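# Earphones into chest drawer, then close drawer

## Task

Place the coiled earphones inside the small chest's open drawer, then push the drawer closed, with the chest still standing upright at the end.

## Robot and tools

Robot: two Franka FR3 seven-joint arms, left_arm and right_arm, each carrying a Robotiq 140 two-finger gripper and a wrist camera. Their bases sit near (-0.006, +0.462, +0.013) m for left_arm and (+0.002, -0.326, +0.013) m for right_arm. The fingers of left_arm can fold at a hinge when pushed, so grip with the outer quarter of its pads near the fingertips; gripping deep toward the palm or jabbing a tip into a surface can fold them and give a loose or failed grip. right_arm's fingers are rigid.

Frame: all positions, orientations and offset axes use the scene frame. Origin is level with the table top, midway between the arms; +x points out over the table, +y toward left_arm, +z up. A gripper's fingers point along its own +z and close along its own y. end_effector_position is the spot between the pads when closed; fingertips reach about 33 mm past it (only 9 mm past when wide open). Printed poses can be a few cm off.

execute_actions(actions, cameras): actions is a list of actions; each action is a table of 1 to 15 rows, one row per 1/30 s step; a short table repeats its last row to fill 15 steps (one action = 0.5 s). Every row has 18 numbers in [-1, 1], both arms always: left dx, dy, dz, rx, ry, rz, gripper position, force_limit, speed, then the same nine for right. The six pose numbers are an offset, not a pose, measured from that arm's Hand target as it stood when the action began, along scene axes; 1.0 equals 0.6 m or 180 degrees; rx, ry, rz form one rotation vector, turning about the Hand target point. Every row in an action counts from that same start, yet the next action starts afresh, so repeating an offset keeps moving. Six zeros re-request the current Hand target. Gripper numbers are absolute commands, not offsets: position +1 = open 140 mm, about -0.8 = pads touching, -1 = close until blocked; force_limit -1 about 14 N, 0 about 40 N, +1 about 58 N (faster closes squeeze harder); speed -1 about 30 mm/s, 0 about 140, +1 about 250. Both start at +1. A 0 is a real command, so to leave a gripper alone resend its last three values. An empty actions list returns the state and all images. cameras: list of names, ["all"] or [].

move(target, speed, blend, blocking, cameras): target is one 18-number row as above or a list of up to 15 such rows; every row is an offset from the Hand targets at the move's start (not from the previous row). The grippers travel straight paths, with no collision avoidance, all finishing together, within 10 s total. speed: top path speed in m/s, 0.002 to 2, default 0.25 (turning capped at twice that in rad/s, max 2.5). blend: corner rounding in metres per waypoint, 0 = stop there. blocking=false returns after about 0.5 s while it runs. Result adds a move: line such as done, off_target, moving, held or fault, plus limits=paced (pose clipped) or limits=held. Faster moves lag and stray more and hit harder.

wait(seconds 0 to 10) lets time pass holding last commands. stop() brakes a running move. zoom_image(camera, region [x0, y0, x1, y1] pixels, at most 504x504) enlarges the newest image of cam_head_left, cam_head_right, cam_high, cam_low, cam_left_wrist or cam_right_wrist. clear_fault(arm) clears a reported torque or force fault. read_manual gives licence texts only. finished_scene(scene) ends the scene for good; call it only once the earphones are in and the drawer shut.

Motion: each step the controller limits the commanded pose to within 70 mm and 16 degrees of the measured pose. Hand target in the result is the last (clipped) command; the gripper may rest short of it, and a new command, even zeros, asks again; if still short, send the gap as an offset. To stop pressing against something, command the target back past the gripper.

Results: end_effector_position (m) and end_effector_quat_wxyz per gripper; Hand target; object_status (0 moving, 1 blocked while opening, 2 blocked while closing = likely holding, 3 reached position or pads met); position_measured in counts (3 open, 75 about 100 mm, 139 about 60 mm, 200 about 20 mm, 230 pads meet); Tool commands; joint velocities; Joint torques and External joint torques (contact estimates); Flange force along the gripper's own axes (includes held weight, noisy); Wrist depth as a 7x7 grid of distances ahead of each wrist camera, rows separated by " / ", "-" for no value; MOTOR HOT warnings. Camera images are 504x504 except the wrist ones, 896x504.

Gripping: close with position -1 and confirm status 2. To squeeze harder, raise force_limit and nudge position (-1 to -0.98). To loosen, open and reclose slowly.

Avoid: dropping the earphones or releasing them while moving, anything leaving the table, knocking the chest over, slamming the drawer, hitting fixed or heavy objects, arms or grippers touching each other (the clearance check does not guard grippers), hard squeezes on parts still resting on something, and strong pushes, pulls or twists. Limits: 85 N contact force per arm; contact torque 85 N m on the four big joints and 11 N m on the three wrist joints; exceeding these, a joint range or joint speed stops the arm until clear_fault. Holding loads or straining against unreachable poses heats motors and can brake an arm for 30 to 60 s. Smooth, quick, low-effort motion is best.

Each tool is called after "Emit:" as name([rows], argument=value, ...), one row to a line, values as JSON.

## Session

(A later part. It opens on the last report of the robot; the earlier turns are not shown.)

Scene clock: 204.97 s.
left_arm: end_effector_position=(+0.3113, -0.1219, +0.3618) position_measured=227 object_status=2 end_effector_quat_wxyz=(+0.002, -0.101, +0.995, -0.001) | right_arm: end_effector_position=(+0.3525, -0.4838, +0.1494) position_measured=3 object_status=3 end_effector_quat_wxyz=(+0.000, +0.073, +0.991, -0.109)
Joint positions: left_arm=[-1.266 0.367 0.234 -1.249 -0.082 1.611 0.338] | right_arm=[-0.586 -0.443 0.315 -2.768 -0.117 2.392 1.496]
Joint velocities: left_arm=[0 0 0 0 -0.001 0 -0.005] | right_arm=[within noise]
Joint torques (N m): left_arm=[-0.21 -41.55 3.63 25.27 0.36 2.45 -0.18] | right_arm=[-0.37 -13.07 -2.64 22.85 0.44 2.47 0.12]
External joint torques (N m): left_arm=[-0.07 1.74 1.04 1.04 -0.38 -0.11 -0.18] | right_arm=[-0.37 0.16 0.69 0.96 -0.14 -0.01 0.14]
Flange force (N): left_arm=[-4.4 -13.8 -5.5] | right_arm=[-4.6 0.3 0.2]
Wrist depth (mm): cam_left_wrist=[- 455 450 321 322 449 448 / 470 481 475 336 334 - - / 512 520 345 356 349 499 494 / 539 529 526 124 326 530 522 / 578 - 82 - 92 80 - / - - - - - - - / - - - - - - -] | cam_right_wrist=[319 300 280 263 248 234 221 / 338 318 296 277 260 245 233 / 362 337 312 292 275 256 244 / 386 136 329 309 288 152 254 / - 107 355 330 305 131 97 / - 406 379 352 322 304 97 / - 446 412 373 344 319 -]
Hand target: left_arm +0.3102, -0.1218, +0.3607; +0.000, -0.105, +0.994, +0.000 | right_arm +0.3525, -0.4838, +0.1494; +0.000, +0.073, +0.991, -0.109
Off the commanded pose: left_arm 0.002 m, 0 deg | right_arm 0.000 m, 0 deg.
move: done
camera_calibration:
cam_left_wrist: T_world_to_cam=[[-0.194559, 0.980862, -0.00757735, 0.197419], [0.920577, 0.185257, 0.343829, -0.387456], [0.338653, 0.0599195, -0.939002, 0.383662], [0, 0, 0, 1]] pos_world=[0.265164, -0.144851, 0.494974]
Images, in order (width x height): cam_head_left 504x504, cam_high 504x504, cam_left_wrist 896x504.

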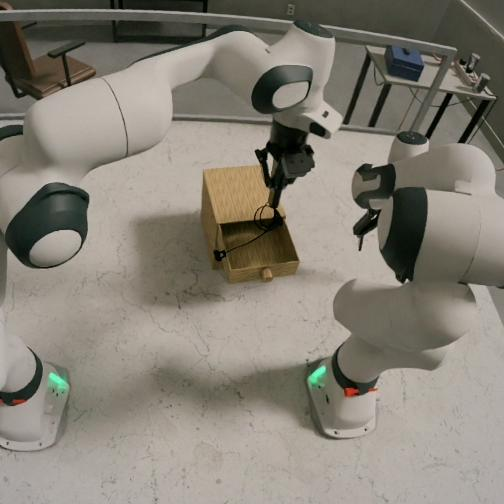

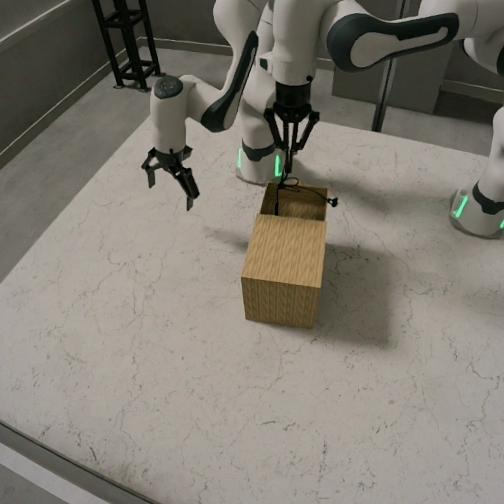

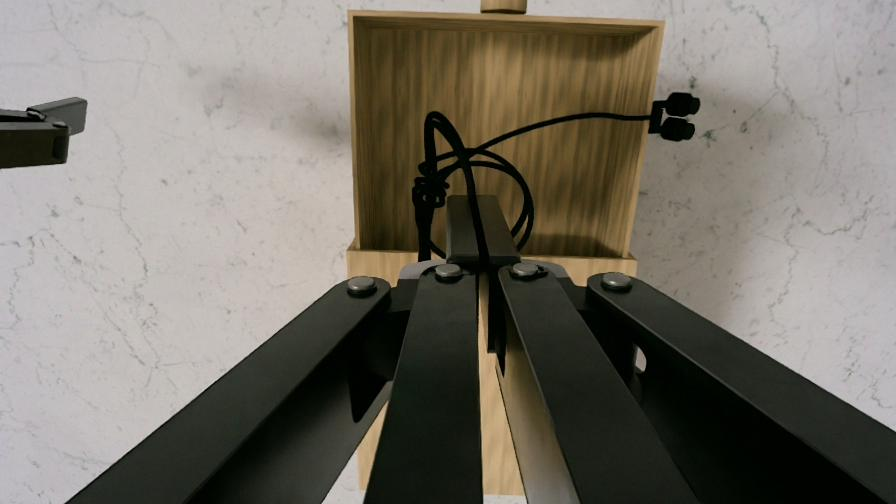

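Emit:
move(target=[0,0,0.2,0,0,0,-1,-0.5,-1,0,0,0,0,0,0,1,1,1], speed=0.15, cameras=["cam_left_wrist","cam_head_left","cam_high"])

Emit:
zoom_image(camera="cam_head_left", region=[200, 120, 320, 290])

Emit:
zoom_image(camera="cam_high", region=[240, 80, 350, 240])

Scene clock: 212.37 s.
left_arm: end_effector_position=(+0.3102, -0.1219, +0.4810) position_measured=227 object_status=2 end_effector_quat_wxyz=(+0.010, -0.101, +0.995, -0.021) | right_arm: end_effector_position=(+0.3525, -0.4838, +0.1494) position_measured=3 object_status=3 end_effector_quat_wxyz=(+0.000, +0.073, +0.991, -0.109)
Joint positions: left_arm=[-1.17 0.625 0.213 -0.503 -0.138 1.168 0.326] | right_arm=[-0.586 -0.443 0.315 -2.768 -0.117 2.392 1.496]
Joint velocities: left_arm=[0.001 0.001 -0.001 0 0 -0.003 -0.001] | right_arm=[within noise]
Joint torques (N m): left_arm=[0.83 -44.53 2.04 20.25 0.59 2.54 -0.09] | right_arm=[-0.43 -13.08 -2.69 22.87 0.43 2.47 0.08]
External joint torques (N m): left_arm=[0.65 1.56 -0.32 0.91 -0.1 -0.13 -0.08] | right_arm=[-0.49 0.08 0.59 1.03 -0.15 -0.01 0.1]
Flange force (N): left_arm=[0.0 0.0 0.0] | right_arm=[-4.5 -0.1 0.1]
Wrist depth (mm): cam_left_wrist=[169 - - 435 427 541 - / 191 591 - 454 446 579 579 / - - - 411 467 604 597 / 655 722 674 124 415 652 635 / 751 734 82 - 92 85 - / 813 - - - - - - / - - - - - - -] | cam_right_wrist=[317 299 279 264 249 234 221 / 337 318 296 276 259 245 233 / 363 337 312 292 274 257 243 / 391 137 328 308 289 152 253 / - 107 353 328 305 131 97 / - 405 376 350 324 303 97 / - 437 413 375 344 321 -]
Hand target: left_arm +0.3102, -0.1218, +0.4807; +0.000, -0.105, +0.994, +0.000 | right_arm +0.3525, -0.4838, +0.1494; +0.000, +0.073, +0.991, -0.109
Off the commanded pose: left_arm 0.000 m, 3 deg | right_arm 0.000 m, 0 deg.
elbow stopped short (left arm): the move would have taken joint 4 (elbow) straighter than the controller allows.
move: off_target (left_arm)
camera_calibration:
cam_left_wrist: T_world_to_cam=[[-0.194743, 0.979677, -0.048041, 0.21751], [0.913434, 0.198984, 0.355025, -0.428895], [0.357369, 0.0252562, -0.933622, 0.483404], [0, 0, 0, 1]] pos_world=[0.261372, -0.139955, 0.614034]
Images, in order (width x height): cam_head_left 504x504, cam_high 504x504, cam_left_wrist 896x504.

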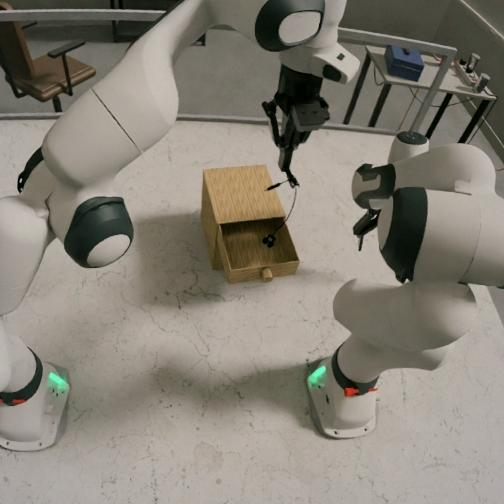

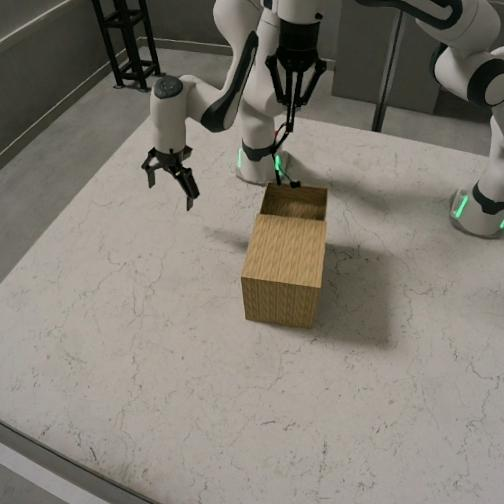

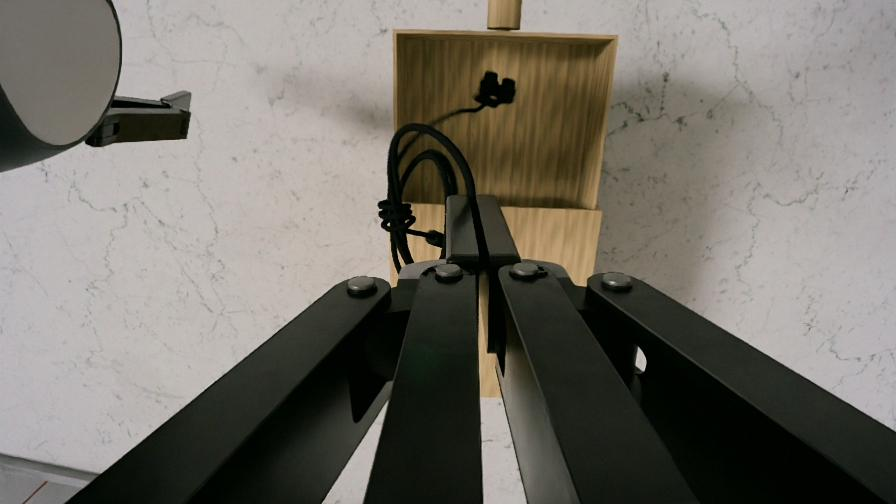

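Scaled by 2.965 from the camera's 504x504 image, which has a finer 720x720 frame.

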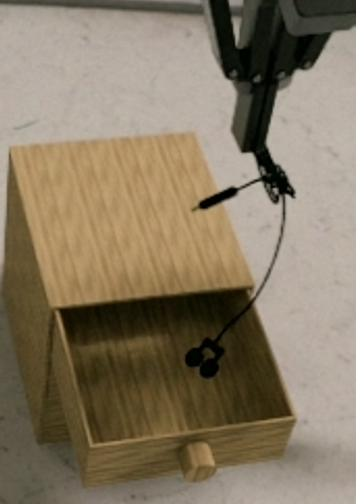

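Scaled by 3.150 from the camera's 504x504 image, which has a finer 720x720 frame.

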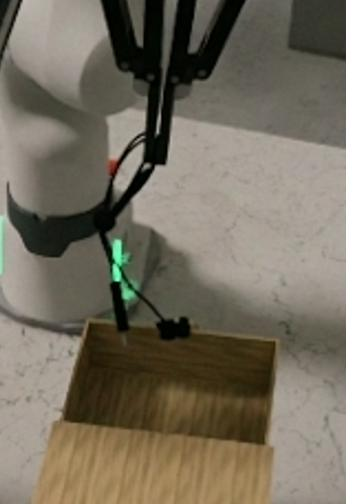

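Emit:
move([
  [-0.012,0.02,-0.1,0,0,0,-1,-0.5,-1,0,0,0,0,0,0,1,1,1],
  [-0.02,0.02,-0.425,0,0,0,-1,-0.5,-1,0,0,0,0,0,0,1,1,1],
], speed=0.12, blend=[0.02,0], cameras=["cam_left_wrist","cam_head_left","cam_high"])

Emit:
zoom_image(camera="cam_head_left", region=[200, 160, 310, 290])

Emit:
zoom_image(camera="cam_high", region=[240, 120, 350, 240])

Scene clock: 226.33 s.
left_arm: end_effector_position=(+0.2991, -0.1082, +0.2254) position_measured=227 object_status=2 end_effector_quat_wxyz=(+0.001, -0.105, +0.994, +0.002) | right_arm: end_effector_position=(+0.3525, -0.4838, +0.1494) position_measured=3 object_status=3 end_effector_quat_wxyz=(+0.000, +0.073, +0.991, -0.109)
Joint positions: left_arm=[-1.295 0.317 0.228 -1.67 -0.074 1.975 0.325] | right_arm=[-0.586 -0.443 0.315 -2.768 -0.117 2.392 1.496]
Joint velocities: left_arm=[0 0 0.001 0 0 0.003 0] | right_arm=[within noise]
Joint torques (N m): left_arm=[0.22 -40.76 2.63 24.91 0.32 3.05 0.17] | right_arm=[-0.43 -13.04 -2.68 22.87 0.41 2.48 0.12]
External joint torques (N m): left_arm=[0.21 1.01 0.09 0.4 -0.37 0.51 0.17] | right_arm=[-0.38 0.14 0.71 1.04 -0.17 0.01 0.15]
Flange force (N): left_arm=[-2.0 -4.4 1.2] | right_arm=[-4.8 0.3 0.3]
Wrist depth (mm): cam_left_wrist=[333 165 196 196 195 160 324 / 347 166 204 203 205 183 341 / 362 170 210 216 215 181 348 / 388 377 223 134 224 207 380 / 412 411 82 - 92 167 402 / - - - - - - 431 / - - - - - - -] | cam_right_wrist=[319 299 280 263 249 234 221 / 340 317 294 275 260 245 233 / 363 336 312 292 272 257 243 / 389 136 327 308 289 152 253 / - 107 355 328 304 131 97 / - 407 382 346 325 303 97 / - 450 410 376 345 319 -]
Hand target: left_arm +0.2982, -0.1098, +0.2257; +0.000, -0.105, +0.994, +0.000 | right_arm +0.3525, -0.4838, +0.1494; +0.000, +0.073, +0.991, -0.109
Off the commanded pose: left_arm 0.002 m, 0 deg | right_arm 0.000 m, 0 deg.
move: done
camera_calibration:
cam_left_wrist: T_world_to_cam=[[-0.202706, 0.97924, -0.000129671, 0.181201], [0.920017, 0.190492, 0.342465, -0.330769], [0.33538, 0.0693004, -0.939531, 0.261011], [0, 0, 0, 1]] pos_world=[0.253505, -0.132518, 0.358528]
Images, in order (width x height): cam_head_left 504x504, cam_high 504x504, cam_left_wrist 896x504.

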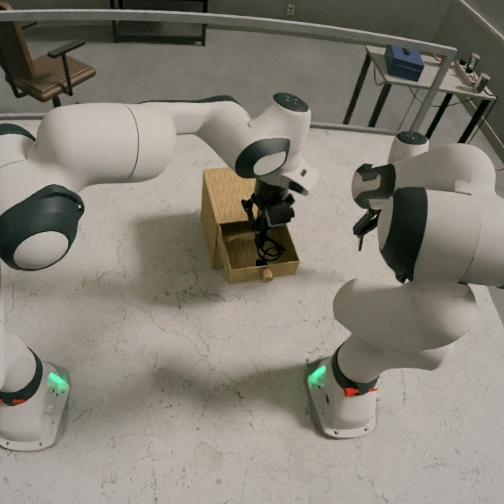

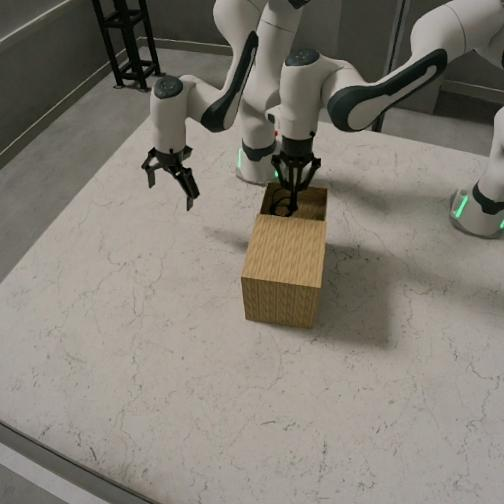

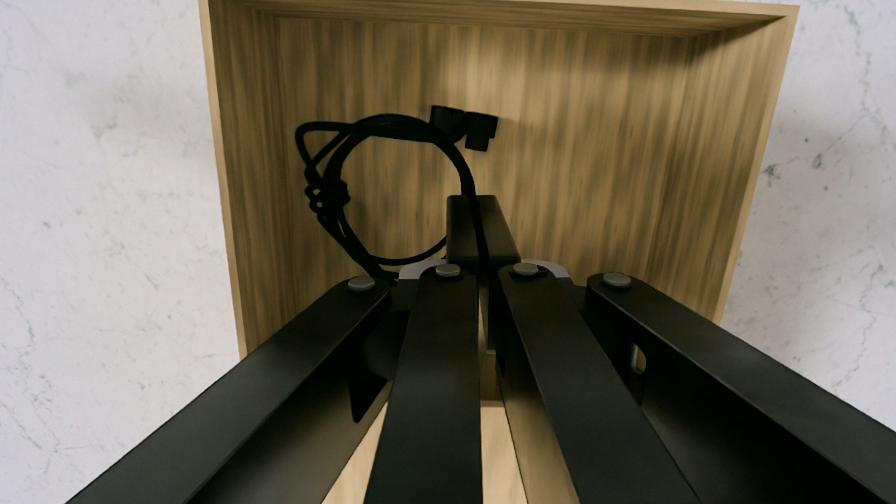

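Scaled by 3.877 from the camera's 504x504 image, which has a finer 720x720 frame.

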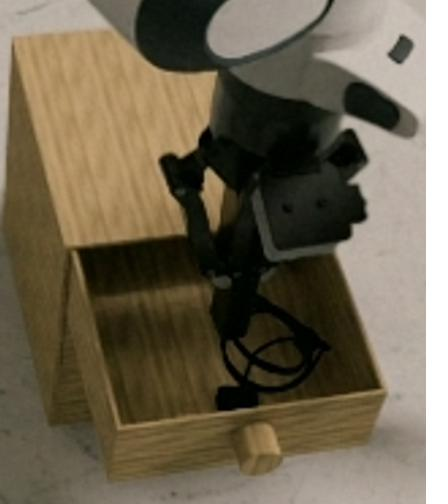

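Scaled by 4.200 from the camera's 504x504 image, which has a finer 720x720 frame.

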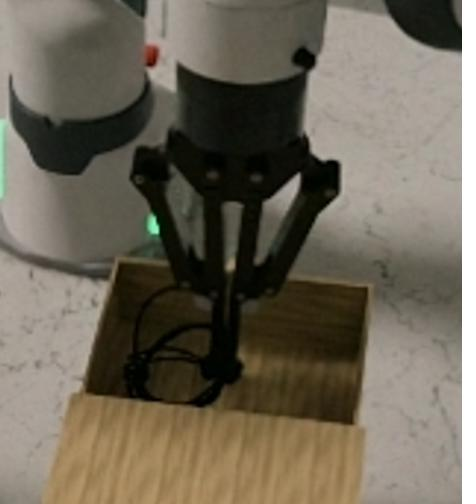

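Emit:
move([
  [0.01,0.01,-0.062,0,0,0,-1,-0.5,-1,0,0,0,0,0,0,1,1,1],
  [0.01,0.01,-0.062,0,0,0,-0.4,-0.5,-1,0,0,0,0,0,0,1,1,1],
  [0.01,0.01,0.17,0,0,0,-0.4,-0.5,-1,0,0,0,0,0,0,1,1,1],
], speed=[0.06,0.1,0.12], cameras=["cam_left_wrist","cam_head_left","cam_high"])

Emit:
zoom_image(camera="cam_head_left", region=[200, 160, 310, 290])

Scene clock: 238.80 s.
left_arm: end_effector_position=(+0.3037, -0.1052, +0.3290) position_measured=179 object_status=3 end_effector_quat_wxyz=(+0.000, -0.101, +0.995, -0.003) | right_arm: end_effector_position=(+0.3525, -0.4838, +0.1494) position_measured=3 object_status=3 end_effector_quat_wxyz=(+0.000, +0.073, +0.991, -0.109)
Joint positions: left_arm=[-1.285 0.279 0.237 -1.461 -0.067 1.737 0.336] | right_arm=[-0.586 -0.443 0.315 -2.768 -0.117 2.392 1.496]
Joint velocities: left_arm=[0.001 0 -0.001 0.001 -0.001 -0.005 0] | right_arm=[within noise]
Joint torques (N m): left_arm=[0.21 -39.21 3.2 25.69 0.62 2.54 -0.12] | right_arm=[-0.44 -13 -2.66 22.81 0.43 2.45 0.13]
External joint torques (N m): left_arm=[0.01 1.53 0.81 1.03 -0.13 -0.03 -0.12] | right_arm=[-0.46 0.2 0.65 1 -0.15 -0.02 0.15]
Flange force (N): left_arm=[-3.6 -10.6 -3.2] | right_arm=[-4.9 0.1 0.4]
Wrist depth (mm): cam_left_wrist=[429 423 294 291 281 415 412 / - 449 303 305 302 431 427 / 475 476 321 321 315 472 490 / 484 - 319 333 163 485 - / - - 83 282 - 85 518 / - - - 300 - - - / - - - 322 - - -] | cam_right_wrist=[319 299 280 263 247 236 221 / 339 318 296 275 262 246 231 / 362 339 314 292 271 258 245 / 389 137 327 309 287 152 255 / - 107 354 330 305 131 97 / - 398 379 348 324 305 97 / - 454 411 377 345 318 -]
Hand target: left_arm +0.3042, -0.1038, +0.3277; +0.000, -0.105, +0.994, +0.000 | right_arm +0.3525, -0.4838, +0.1494; +0.000, +0.073, +0.991, -0.109
Off the commanded pose: left_arm 0.002 m, 0 deg | right_arm 0.000 m, 0 deg.
move: done
camera_calibration:
cam_left_wrist: T_world_to_cam=[[-0.195145, 0.980725, -0.00986479, 0.180268], [0.921221, 0.186738, 0.341294, -0.371485], [0.336558, 0.0575142, -0.939905, 0.355159], [0, 0, 0, 1]] pos_world=[0.257867, -0.127849, 0.46238]
Images, in order (width x height): cam_head_left 504x504, cam_high 504x504, cam_left_wrist 896x504.

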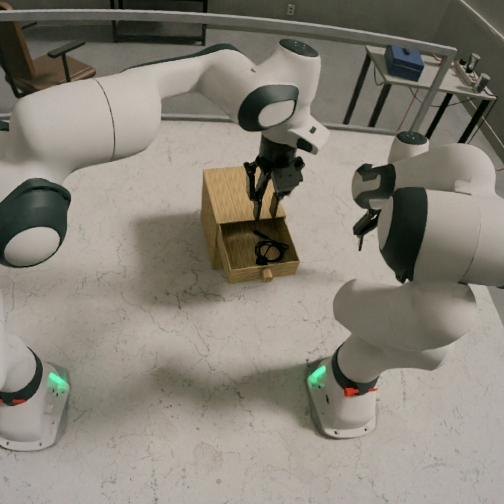

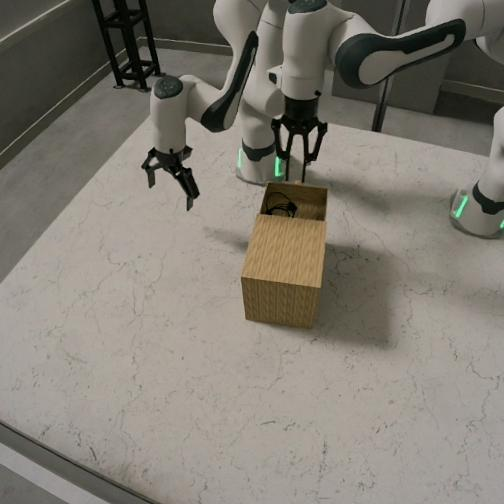

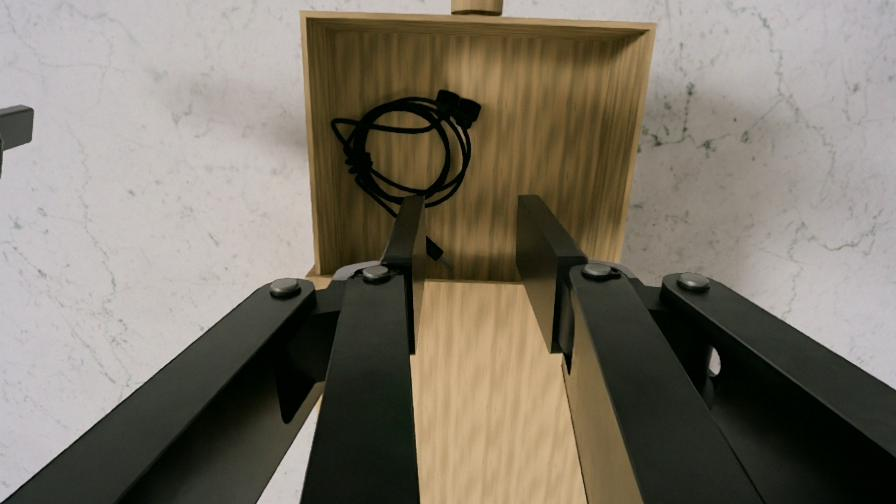

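Scaled by 3.877 from the camera's 504x504 image, which has a finer 720x720 frame.

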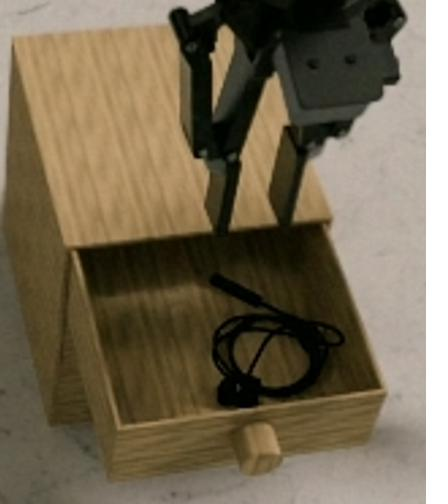

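Emit:
move([
  [-0.274,-0.037,0.01,0,0,-0.028,-1,-1,0,0,0,0,0,0,0,1,1,1],
  [-0.274,-0.037,-0.27,0,0,-0.028,-1,-1,0,0,0,0,0,0,0,1,1,1],
], blend=[0.03,0], speed=0.3, cameras=["cam_left_wrist","cam_head_left","cam_high","cam_low"])

Emit:
zoom_image(camera="cam_head_left", region=[200, 160, 310, 290])

Scene clock: 258.53 s.
left_arm: end_effector_position=(+0.1403, -0.1241, +0.1646) position_measured=233 object_status=3 end_effector_quat_wxyz=(+0.001, -0.058, +0.998, +0.003) | right_arm: end_effector_position=(+0.3525, -0.4838, +0.1494) position_measured=3 object_status=3 end_effector_quat_wxyz=(+0.000, +0.073, +0.991, -0.109)
Joint positions: left_arm=[-1.475 0.241 0.141 -1.934 -0.038 2.167 0.153] | right_arm=[-0.586 -0.443 0.315 -2.768 -0.117 2.392 1.496]
Joint velocities: left_arm=[0 0 0 0.001 0 0.005 -0.001] | right_arm=[within noise]
Joint torques (N m): left_arm=[0.01 -38.04 1.78 24.44 0.22 2.84 -0.17] | right_arm=[-0.36 -13.1 -2.72 22.86 0.42 2.47 0.1]
External joint torques (N m): left_arm=[-0.01 1.17 0.46 0.75 -0.39 0.28 -0.17] | right_arm=[-0.35 0.05 0.62 1.07 -0.16 0.01 0.13]
Flange force (N): left_arm=[-0.9 -6.1 1.2] | right_arm=[-4.5 0.1 -0.1]
Wrist depth (mm): cam_left_wrist=[271 272 271 271 270 267 271 / 287 285 286 286 283 285 285 / 302 304 299 299 301 296 299 / 320 318 320 109 312 - 317 / 334 334 82 93 92 80 336 / - - - - - - 355 / - - - - - - -] | cam_right_wrist=[318 301 280 263 248 234 222 / 339 317 295 279 260 246 233 / 364 338 312 290 273 256 242 / 389 136 328 309 289 152 255 / - 107 355 333 300 131 97 / - 405 381 346 325 305 97 / - 446 411 374 345 318 -]
Hand target: left_arm +0.1398, -0.1260, +0.1657; +0.000, -0.061, +0.998, +0.000 | right_arm +0.3525, -0.4838, +0.1494; +0.000, +0.073, +0.991, -0.109
Off the commanded pose: left_arm 0.002 m, 1 deg | right_arm 0.000 m, 0 deg.
move: done
camera_calibration:
cam_left_wrist: T_world_to_cam=[[-0.108345, 0.994113, 0.00116595, 0.152988], [0.934094, 0.101403, 0.342325, -0.173935], [0.340191, 0.0381785, -0.939581, 0.25379], [0, 0, 0, 1]] pos_world=[0.0927098, -0.144139, 0.297821]
Images, in order (width x height): cam_head_left 504x504, cam_high 504x504, cam_low 504x504, cam_left_wrist 896x504.

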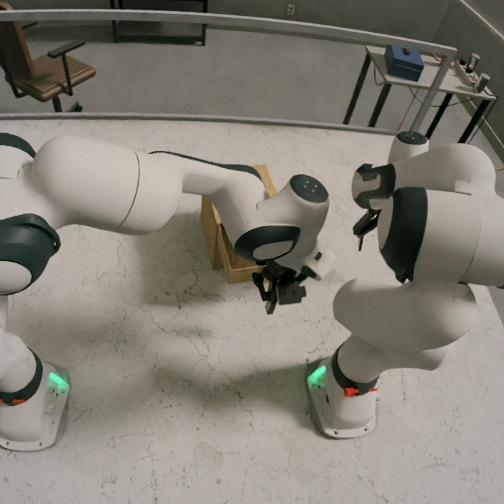

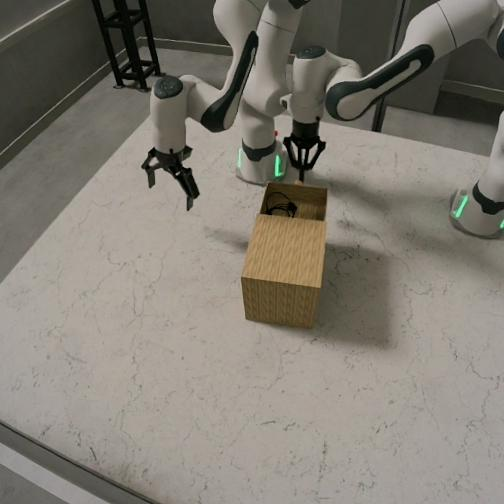

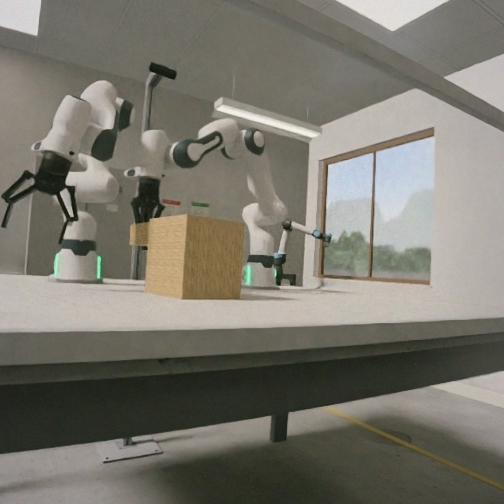

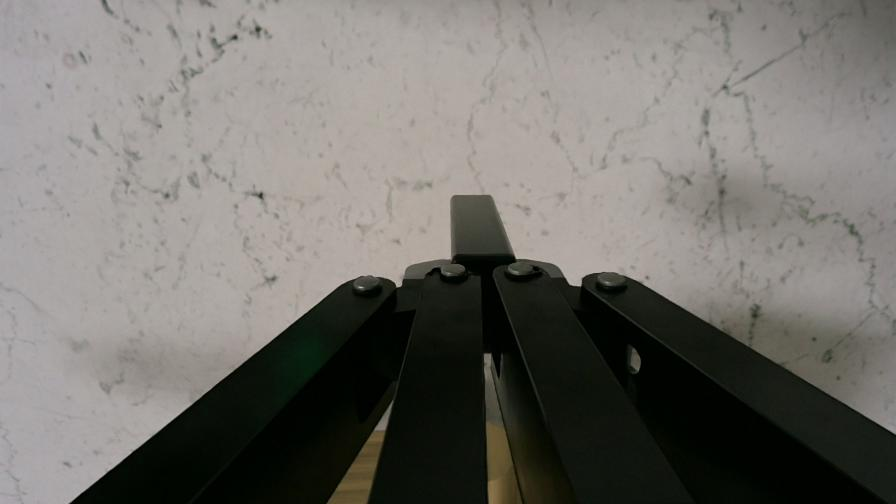

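Scaled by 3.877 from the camera's 504x504 image, which has a finer 720x720 frame.

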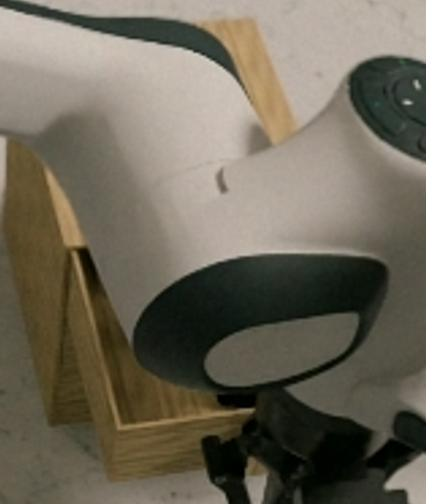

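Emit:
move(target=[0.25,0.035,0,0,0,0,-1,-1,0,0,0,0,0,0,0,1,1,1], speed=0.08, cameras=["cam_left_wrist","cam_high","cam_head_left"])

Emit:
zoom_image(camera="cam_high", region=[220, 120, 350, 340])

Scene clock: 266.40 s.
left_arm: end_effector_position=(+0.2903, -0.1059, +0.1671) position_measured=233 object_status=3 end_effector_quat_wxyz=(+0.001, -0.065, +0.998, -0.002) | right_arm: end_effector_position=(+0.3525, -0.4838, +0.1494) position_measured=3 object_status=3 end_effector_quat_wxyz=(+0.000, +0.073, +0.991, -0.109)
Joint positions: left_arm=[-1.25 0.337 0.161 -1.792 -0.061 2.129 0.389] | right_arm=[-0.586 -0.443 0.315 -2.768 -0.117 2.392 1.496]
Joint velocities: left_arm=[0 0 0 0 0.001 0 0.005] | right_arm=[within noise]
Joint torques (N m): left_arm=[0.72 -40.55 2.13 24.92 0.53 2.4 0.4] | right_arm=[-0.39 -13.08 -2.66 22.75 0.43 2.46 0.1]
External joint torques (N m): left_arm=[0.67 1.68 0.07 1.02 -0.11 -0.15 0.4] | right_arm=[-0.39 0.16 0.68 0.86 -0.16 -0.02 0.12]
Flange force (N): left_arm=[-4.9 -9.0 0.5] | right_arm=[-4.3 0.3 0.3]
Wrist depth (mm): cam_left_wrist=[- 275 274 273 272 272 270 / 290 289 290 286 287 280 284 / 306 305 306 299 303 301 299 / 326 325 321 121 317 318 317 / 354 341 82 93 92 80 337 / - - - - - - 357 / - - - - - - -] | cam_right_wrist=[320 298 278 263 248 234 222 / 337 316 294 277 261 245 233 / 361 339 312 290 274 256 243 / 389 137 328 308 287 152 254 / - 100 349 331 304 131 97 / - 404 378 352 323 305 97 / - 444 413 371 342 320 -]
Hand target: left_arm +0.2898, -0.1050, +0.1657; +0.000, -0.061, +0.998, +0.000 | right_arm +0.3525, -0.4838, +0.1494; +0.000, +0.073, +0.991, -0.109
Off the commanded pose: left_arm 0.002 m, 0 deg | right_arm 0.000 m, 0 deg.
move: done
camera_calibration:
cam_left_wrist: T_world_to_cam=[[-0.12229, 0.992457, -0.00857547, 0.156594], [0.931761, 0.117778, 0.343439, -0.314401], [0.341858, 0.0340088, -0.939136, 0.203334], [0, 0, 0, 1]] pos_world=[0.242585, -0.125298, 0.300279]
Images, in order (width x height): cam_head_left 504x504, cam_high 504x504, cam_left_wrist 896x504.

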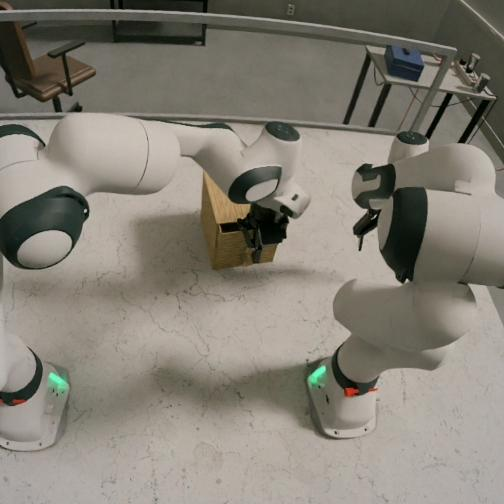

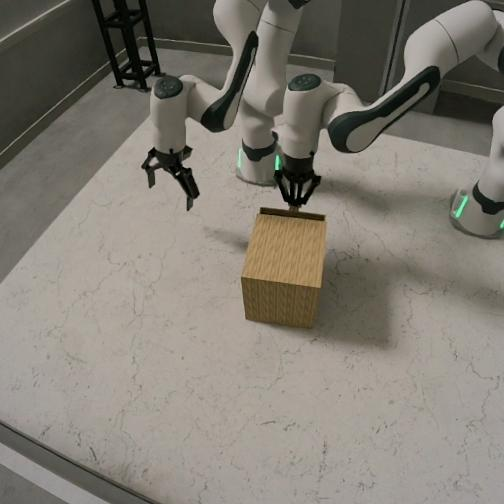

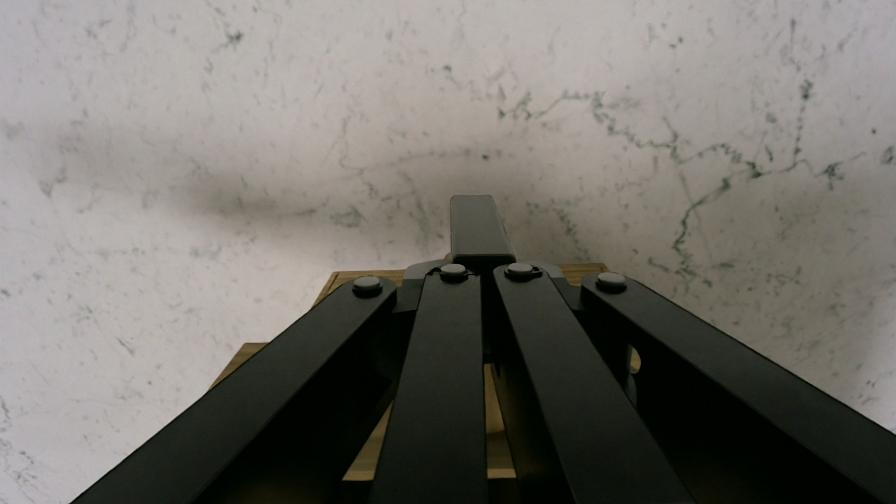

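Scaled by 2.291 from the camera's 504x504 image, which has a finer 720x720 frame.

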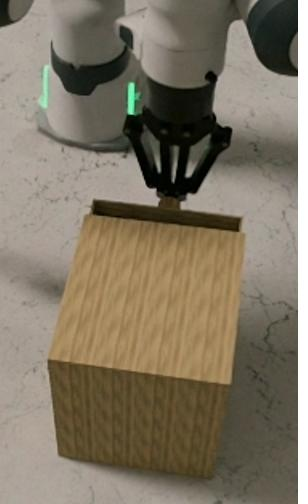

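Emit:
move(target=[0.05,0.006,0,0,0,0,-1,-1,0,0,0,0,0,0,0,1,1,1], speed=0.05, cameras=["cam_left_wrist","cam_high"])

Emit:
zoom_image(camera="cam_high", region=[230, 180, 340, 260])

Scene clock: 272.87 s.
left_arm: end_effector_position=(+0.3204, -0.1022, +0.1671) position_measured=233 object_status=3 end_effector_quat_wxyz=(+0.002, -0.064, +0.998, -0.002) | right_arm: end_effector_position=(+0.3525, -0.4838, +0.1494) position_measured=3 object_status=3 end_effector_quat_wxyz=(+0.000, +0.073, +0.991, -0.109)
Joint positions: left_arm=[-1.202 0.371 0.158 -1.741 -0.065 2.112 0.435] | right_arm=[-0.586 -0.443 0.315 -2.768 -0.117 2.392 1.496]
Joint velocities: left_arm=[0.001 0 -0.002 0 0 -0.001 0.006] | right_arm=[within noise]
Joint torques (N m): left_arm=[0.79 -41.6 2.28 25 0.52 2.42 0.47] | right_arm=[-0.4 -13.05 -2.69 22.83 0.42 2.47 0.08]
External joint torques (N m): left_arm=[0.54 1.74 -0.11 1.03 -0.13 -0.13 0.47] | right_arm=[-0.43 0.08 0.62 1 -0.16 -0.01 0.1]
Flange force (N): left_arm=[-5.4 -9.2 0.5] | right_arm=[-4.4 0.0 0.1]
Wrist depth (mm): cam_left_wrist=[276 277 273 272 273 269 269 / 290 290 288 287 285 285 283 / 308 306 306 301 296 301 301 / 326 325 315 121 260 320 320 / 347 346 82 93 92 205 338 / 365 - - - - - - / - - - - - - -] | cam_right_wrist=[318 300 282 261 250 234 221 / 339 318 295 278 259 245 233 / 363 338 312 290 275 257 244 / 391 137 327 307 288 152 255 / - 107 355 330 305 131 97 / - 404 381 350 323 304 97 / - 450 413 371 343 320 -]
Hand target: left_arm +0.3198, -0.1014, +0.1657; +0.000, -0.061, +0.998, +0.000 | right_arm +0.3525, -0.4838, +0.1494; +0.000, +0.073, +0.991, -0.109
Off the commanded pose: left_arm 0.002 m, 0 deg | right_arm 0.000 m, 0 deg.
move: done
camera_calibration:
cam_left_wrist: T_world_to_cam=[[-0.121986, 0.992497, -0.0083168, 0.156547], [0.931616, 0.117385, 0.343965, -0.343036], [0.342361, 0.0342108, -0.938945, 0.192752], [0, 0, 0, 1]] pos_world=[0.272684, -0.121699, 0.300278]
Images, in order (width x height): cam_high 504x504, cam_left_wrist 896x504.

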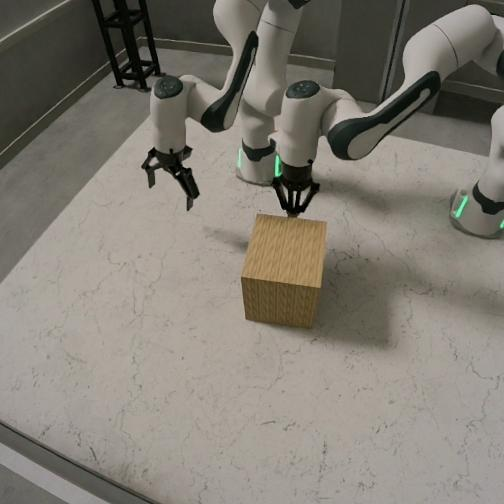

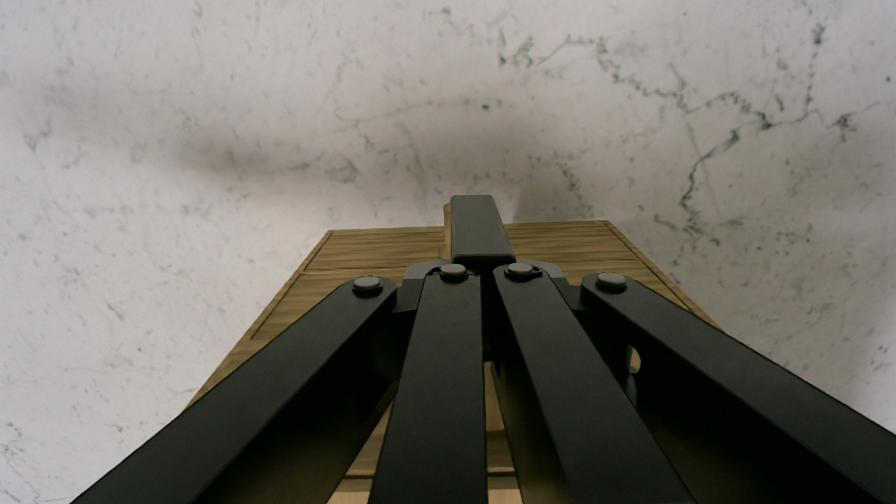

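Scaled by 4.582 from the camera's 504x504 image, which has a finer 720x720 frame.

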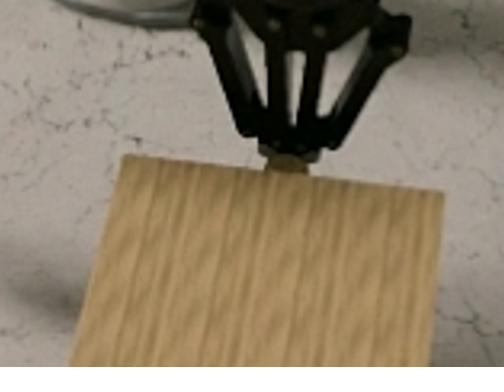

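Emit:
move(target=[0.017,0.002,0,0,0,0,-1,-1,0,0,0,0,0,0,0,1,1,1], speed=0.03, cameras=["cam_left_wrist","cam_high"])

Emit:
zoom_image(camera="cam_high", region=[230, 180, 340, 260])

Scene clock: 279.80 s.
left_arm: end_effector_position=(+0.3233, -0.1028, +0.1671) position_measured=233 object_status=3 end_effector_quat_wxyz=(-0.002, -0.061, +0.998, +0.000) | right_arm: end_effector_position=(+0.3525, -0.4838, +0.1494) position_measured=3 object_status=3 end_effector_quat_wxyz=(+0.000, +0.073, +0.991, -0.109)
Joint positions: left_arm=[-1.192 0.382 0.154 -1.723 -0.07 2.099 0.449] | right_arm=[-0.586 -0.443 0.315 -2.768 -0.117 2.392 1.496]
Joint velocities: left_arm=[0 0 -0.001 0 -0.002 -0.001 0.007] | right_arm=[within noise]
Joint torques (N m): left_arm=[3.88 -41.13 5.36 25.53 1.22 3.39 0.53] | right_arm=[-0.4 -12.98 -2.68 22.82 0.43 2.45 0.12]
External joint torques (N m): left_arm=[3.66 2.57 3 1.57 0.57 0.87 0.53] | right_arm=[-0.4 0.24 0.66 0.92 -0.15 -0.03 0.14]
Flange force (N): left_arm=[-11.6 -10.9 2.5] | right_arm=[-4.7 0.2 0.4]
Wrist depth (mm): cam_left_wrist=[275 274 277 273 271 271 274 / 289 290 289 289 288 288 285 / 305 306 304 302 303 302 300 / 323 322 313 122 255 315 - / - 332 82 93 92 80 - / 370 - - - - - 354 / - - - - - - -] | cam_right_wrist=[320 300 280 263 247 233 222 / 336 317 296 276 260 245 233 / 362 337 313 292 273 257 243 / 387 137 328 310 288 152 253 / - 107 352 326 303 131 97 / - 407 382 351 330 304 97 / - 446 411 371 343 320 -]
Hand target: left_arm +0.3300, -0.1002, +0.1657; +0.000, -0.061, +0.998, +0.000 | right_arm +0.3525, -0.4838, +0.1494; +0.000, +0.073, +0.991, -0.109
Off the commanded pose: left_arm 0.007 m, 0 deg | right_arm 0.000 m, 0 deg.
move: off_target (left_arm)
camera_calibration:
cam_left_wrist: T_world_to_cam=[[-0.115056, 0.993348, -0.0047128, 0.154619], [0.934841, 0.109881, 0.337637, -0.346382], [0.335909, 0.0344415, -0.941265, 0.194272], [0, 0, 0, 1]] pos_world=[0.276344, -0.12222, 0.300541]
Images, in order (width x height): cam_high 504x504, cam_left_wrist 896x504.

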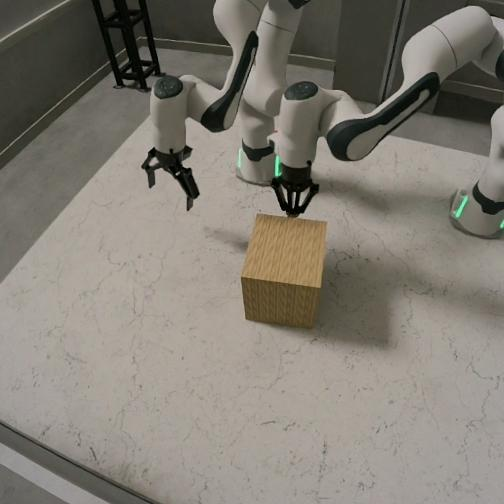

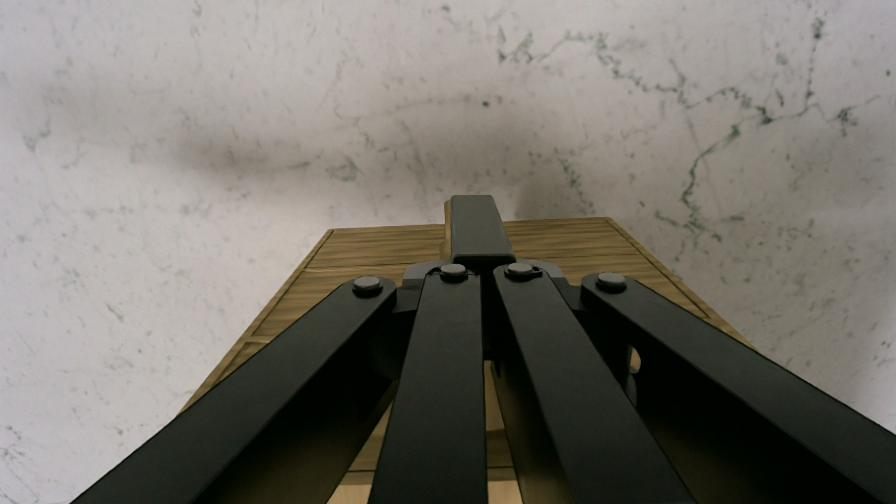

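Scaled by 4.582 from the camera's 504x504 image, which has a finer 720x720 frame.

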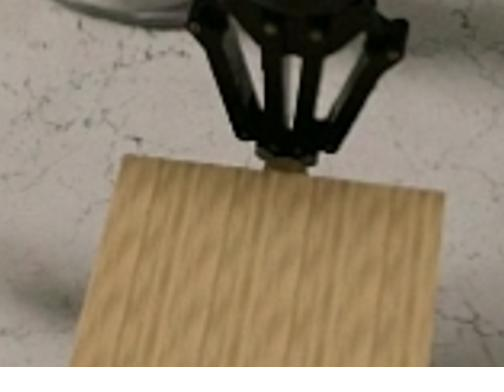

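Stopped firmly. Shut. Retreat and verify.

Emit:
move(target=[-0.18,-0.02,0.05,0,0,0,-1,-1,0,0,0,0,0,0,0,1,1,1], speed=0.15, cameras=["cam_left_wrist","cam_head_left"])

Emit:
zoom_image(camera="cam_head_left", region=[190, 150, 320, 290])

Scene clock: 288.67 s.
left_arm: end_effector_position=(+0.2221, -0.1135, +0.1955) position_measured=233 object_status=3 end_effector_quat_wxyz=(+0.000, -0.058, +0.998, -0.002) | right_arm: end_effector_position=(+0.3525, -0.4838, +0.1494) position_measured=3 object_status=3 end_effector_quat_wxyz=(+0.000, +0.073, +0.991, -0.109)
Joint positions: left_arm=[-1.337 0.245 0.139 -1.847 -0.041 2.092 0.288] | right_arm=[-0.586 -0.443 0.315 -2.768 -0.117 2.392 1.496]
Joint velocities: left_arm=[-0.001 -0.001 -0.002 0 0 0.001 -0.006] | right_arm=[within noise]
Joint torques (N m): left_arm=[-0.34 -38.99 2.22 24.29 0.75 2.42 -0.14] | right_arm=[-0.4 -13.03 -2.7 22.78 0.42 2.46 0.17]
External joint torques (N m): left_arm=[-0.39 0.73 0.87 0.19 0.11 -0.13 -0.14] | right_arm=[-0.45 0.17 0.58 0.93 -0.16 -0.01 0.19]
Flange force (N): left_arm=[-0.6 -2.8 0.1] | right_arm=[-4.6 0.1 0.4]
Wrist depth (mm): cam_left_wrist=[301 300 302 297 302 296 297 / 318 317 317 319 312 312 313 / 335 336 336 331 331 330 329 / 358 354 351 121 343 348 346 / 374 373 82 93 92 80 366 / - - - - - - 389 / - - - - - - -] | cam_right_wrist=[318 299 281 262 248 234 222 / 338 315 294 276 259 245 233 / 359 337 314 292 274 258 243 / 391 136 328 308 290 141 253 / - 107 356 329 304 131 97 / - 406 386 350 322 301 97 / - 451 410 374 346 316 -]
Hand target: left_arm +0.2220, -0.1122, +0.1957; +0.000, -0.061, +0.998, +0.000 | right_arm +0.3525, -0.4838, +0.1494; +0.000, +0.073, +0.991, -0.109
Off the commanded pose: left_arm 0.001 m, 0 deg | right_arm 0.000 m, 0 deg.
move: done
camera_calibration:
cam_left_wrist: T_world_to_cam=[[-0.108482, 0.99407, -0.00754909, 0.153081], [0.934475, 0.104563, 0.340327, -0.261242], [0.339099, 0.0298648, -0.940277, 0.253969], [0, 0, 0, 1]] pos_world=[0.17461, -0.132442, 0.328864]
Images, in order (width x height): cam_head_left 504x504, cam_left_wrist 896x504.

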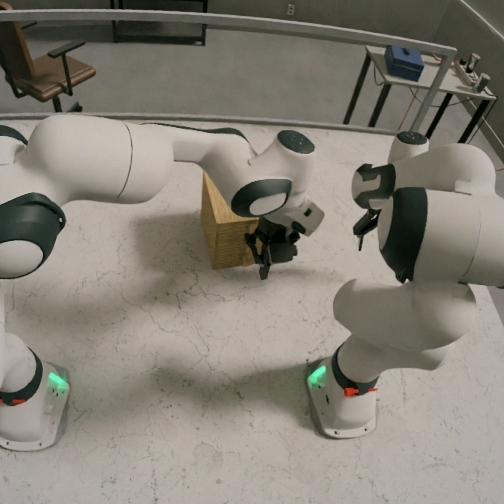

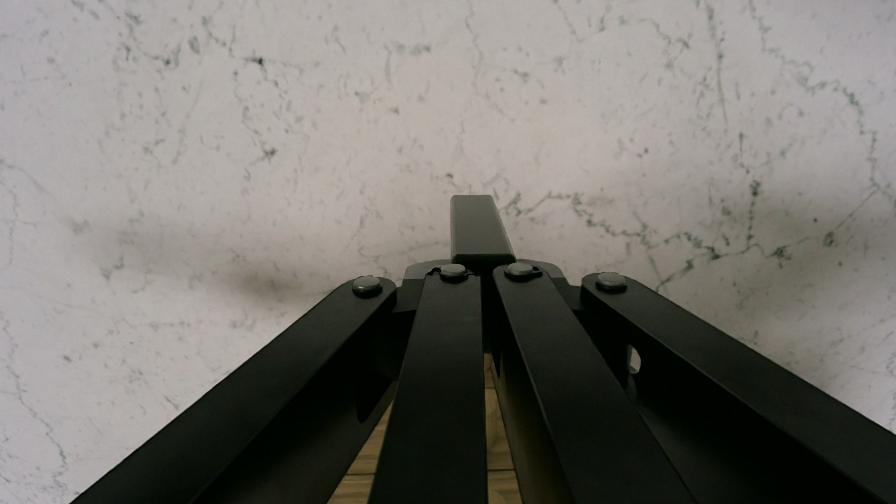

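Scaled by 3.600 from the camera's 504x504 image, which has a finer 720x720 frame.

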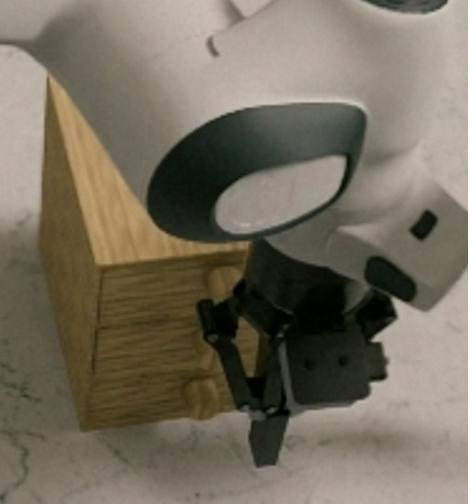

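Drawer flush.

Emit:
finished_scene(scene=1)

The scene is finished: the task was done.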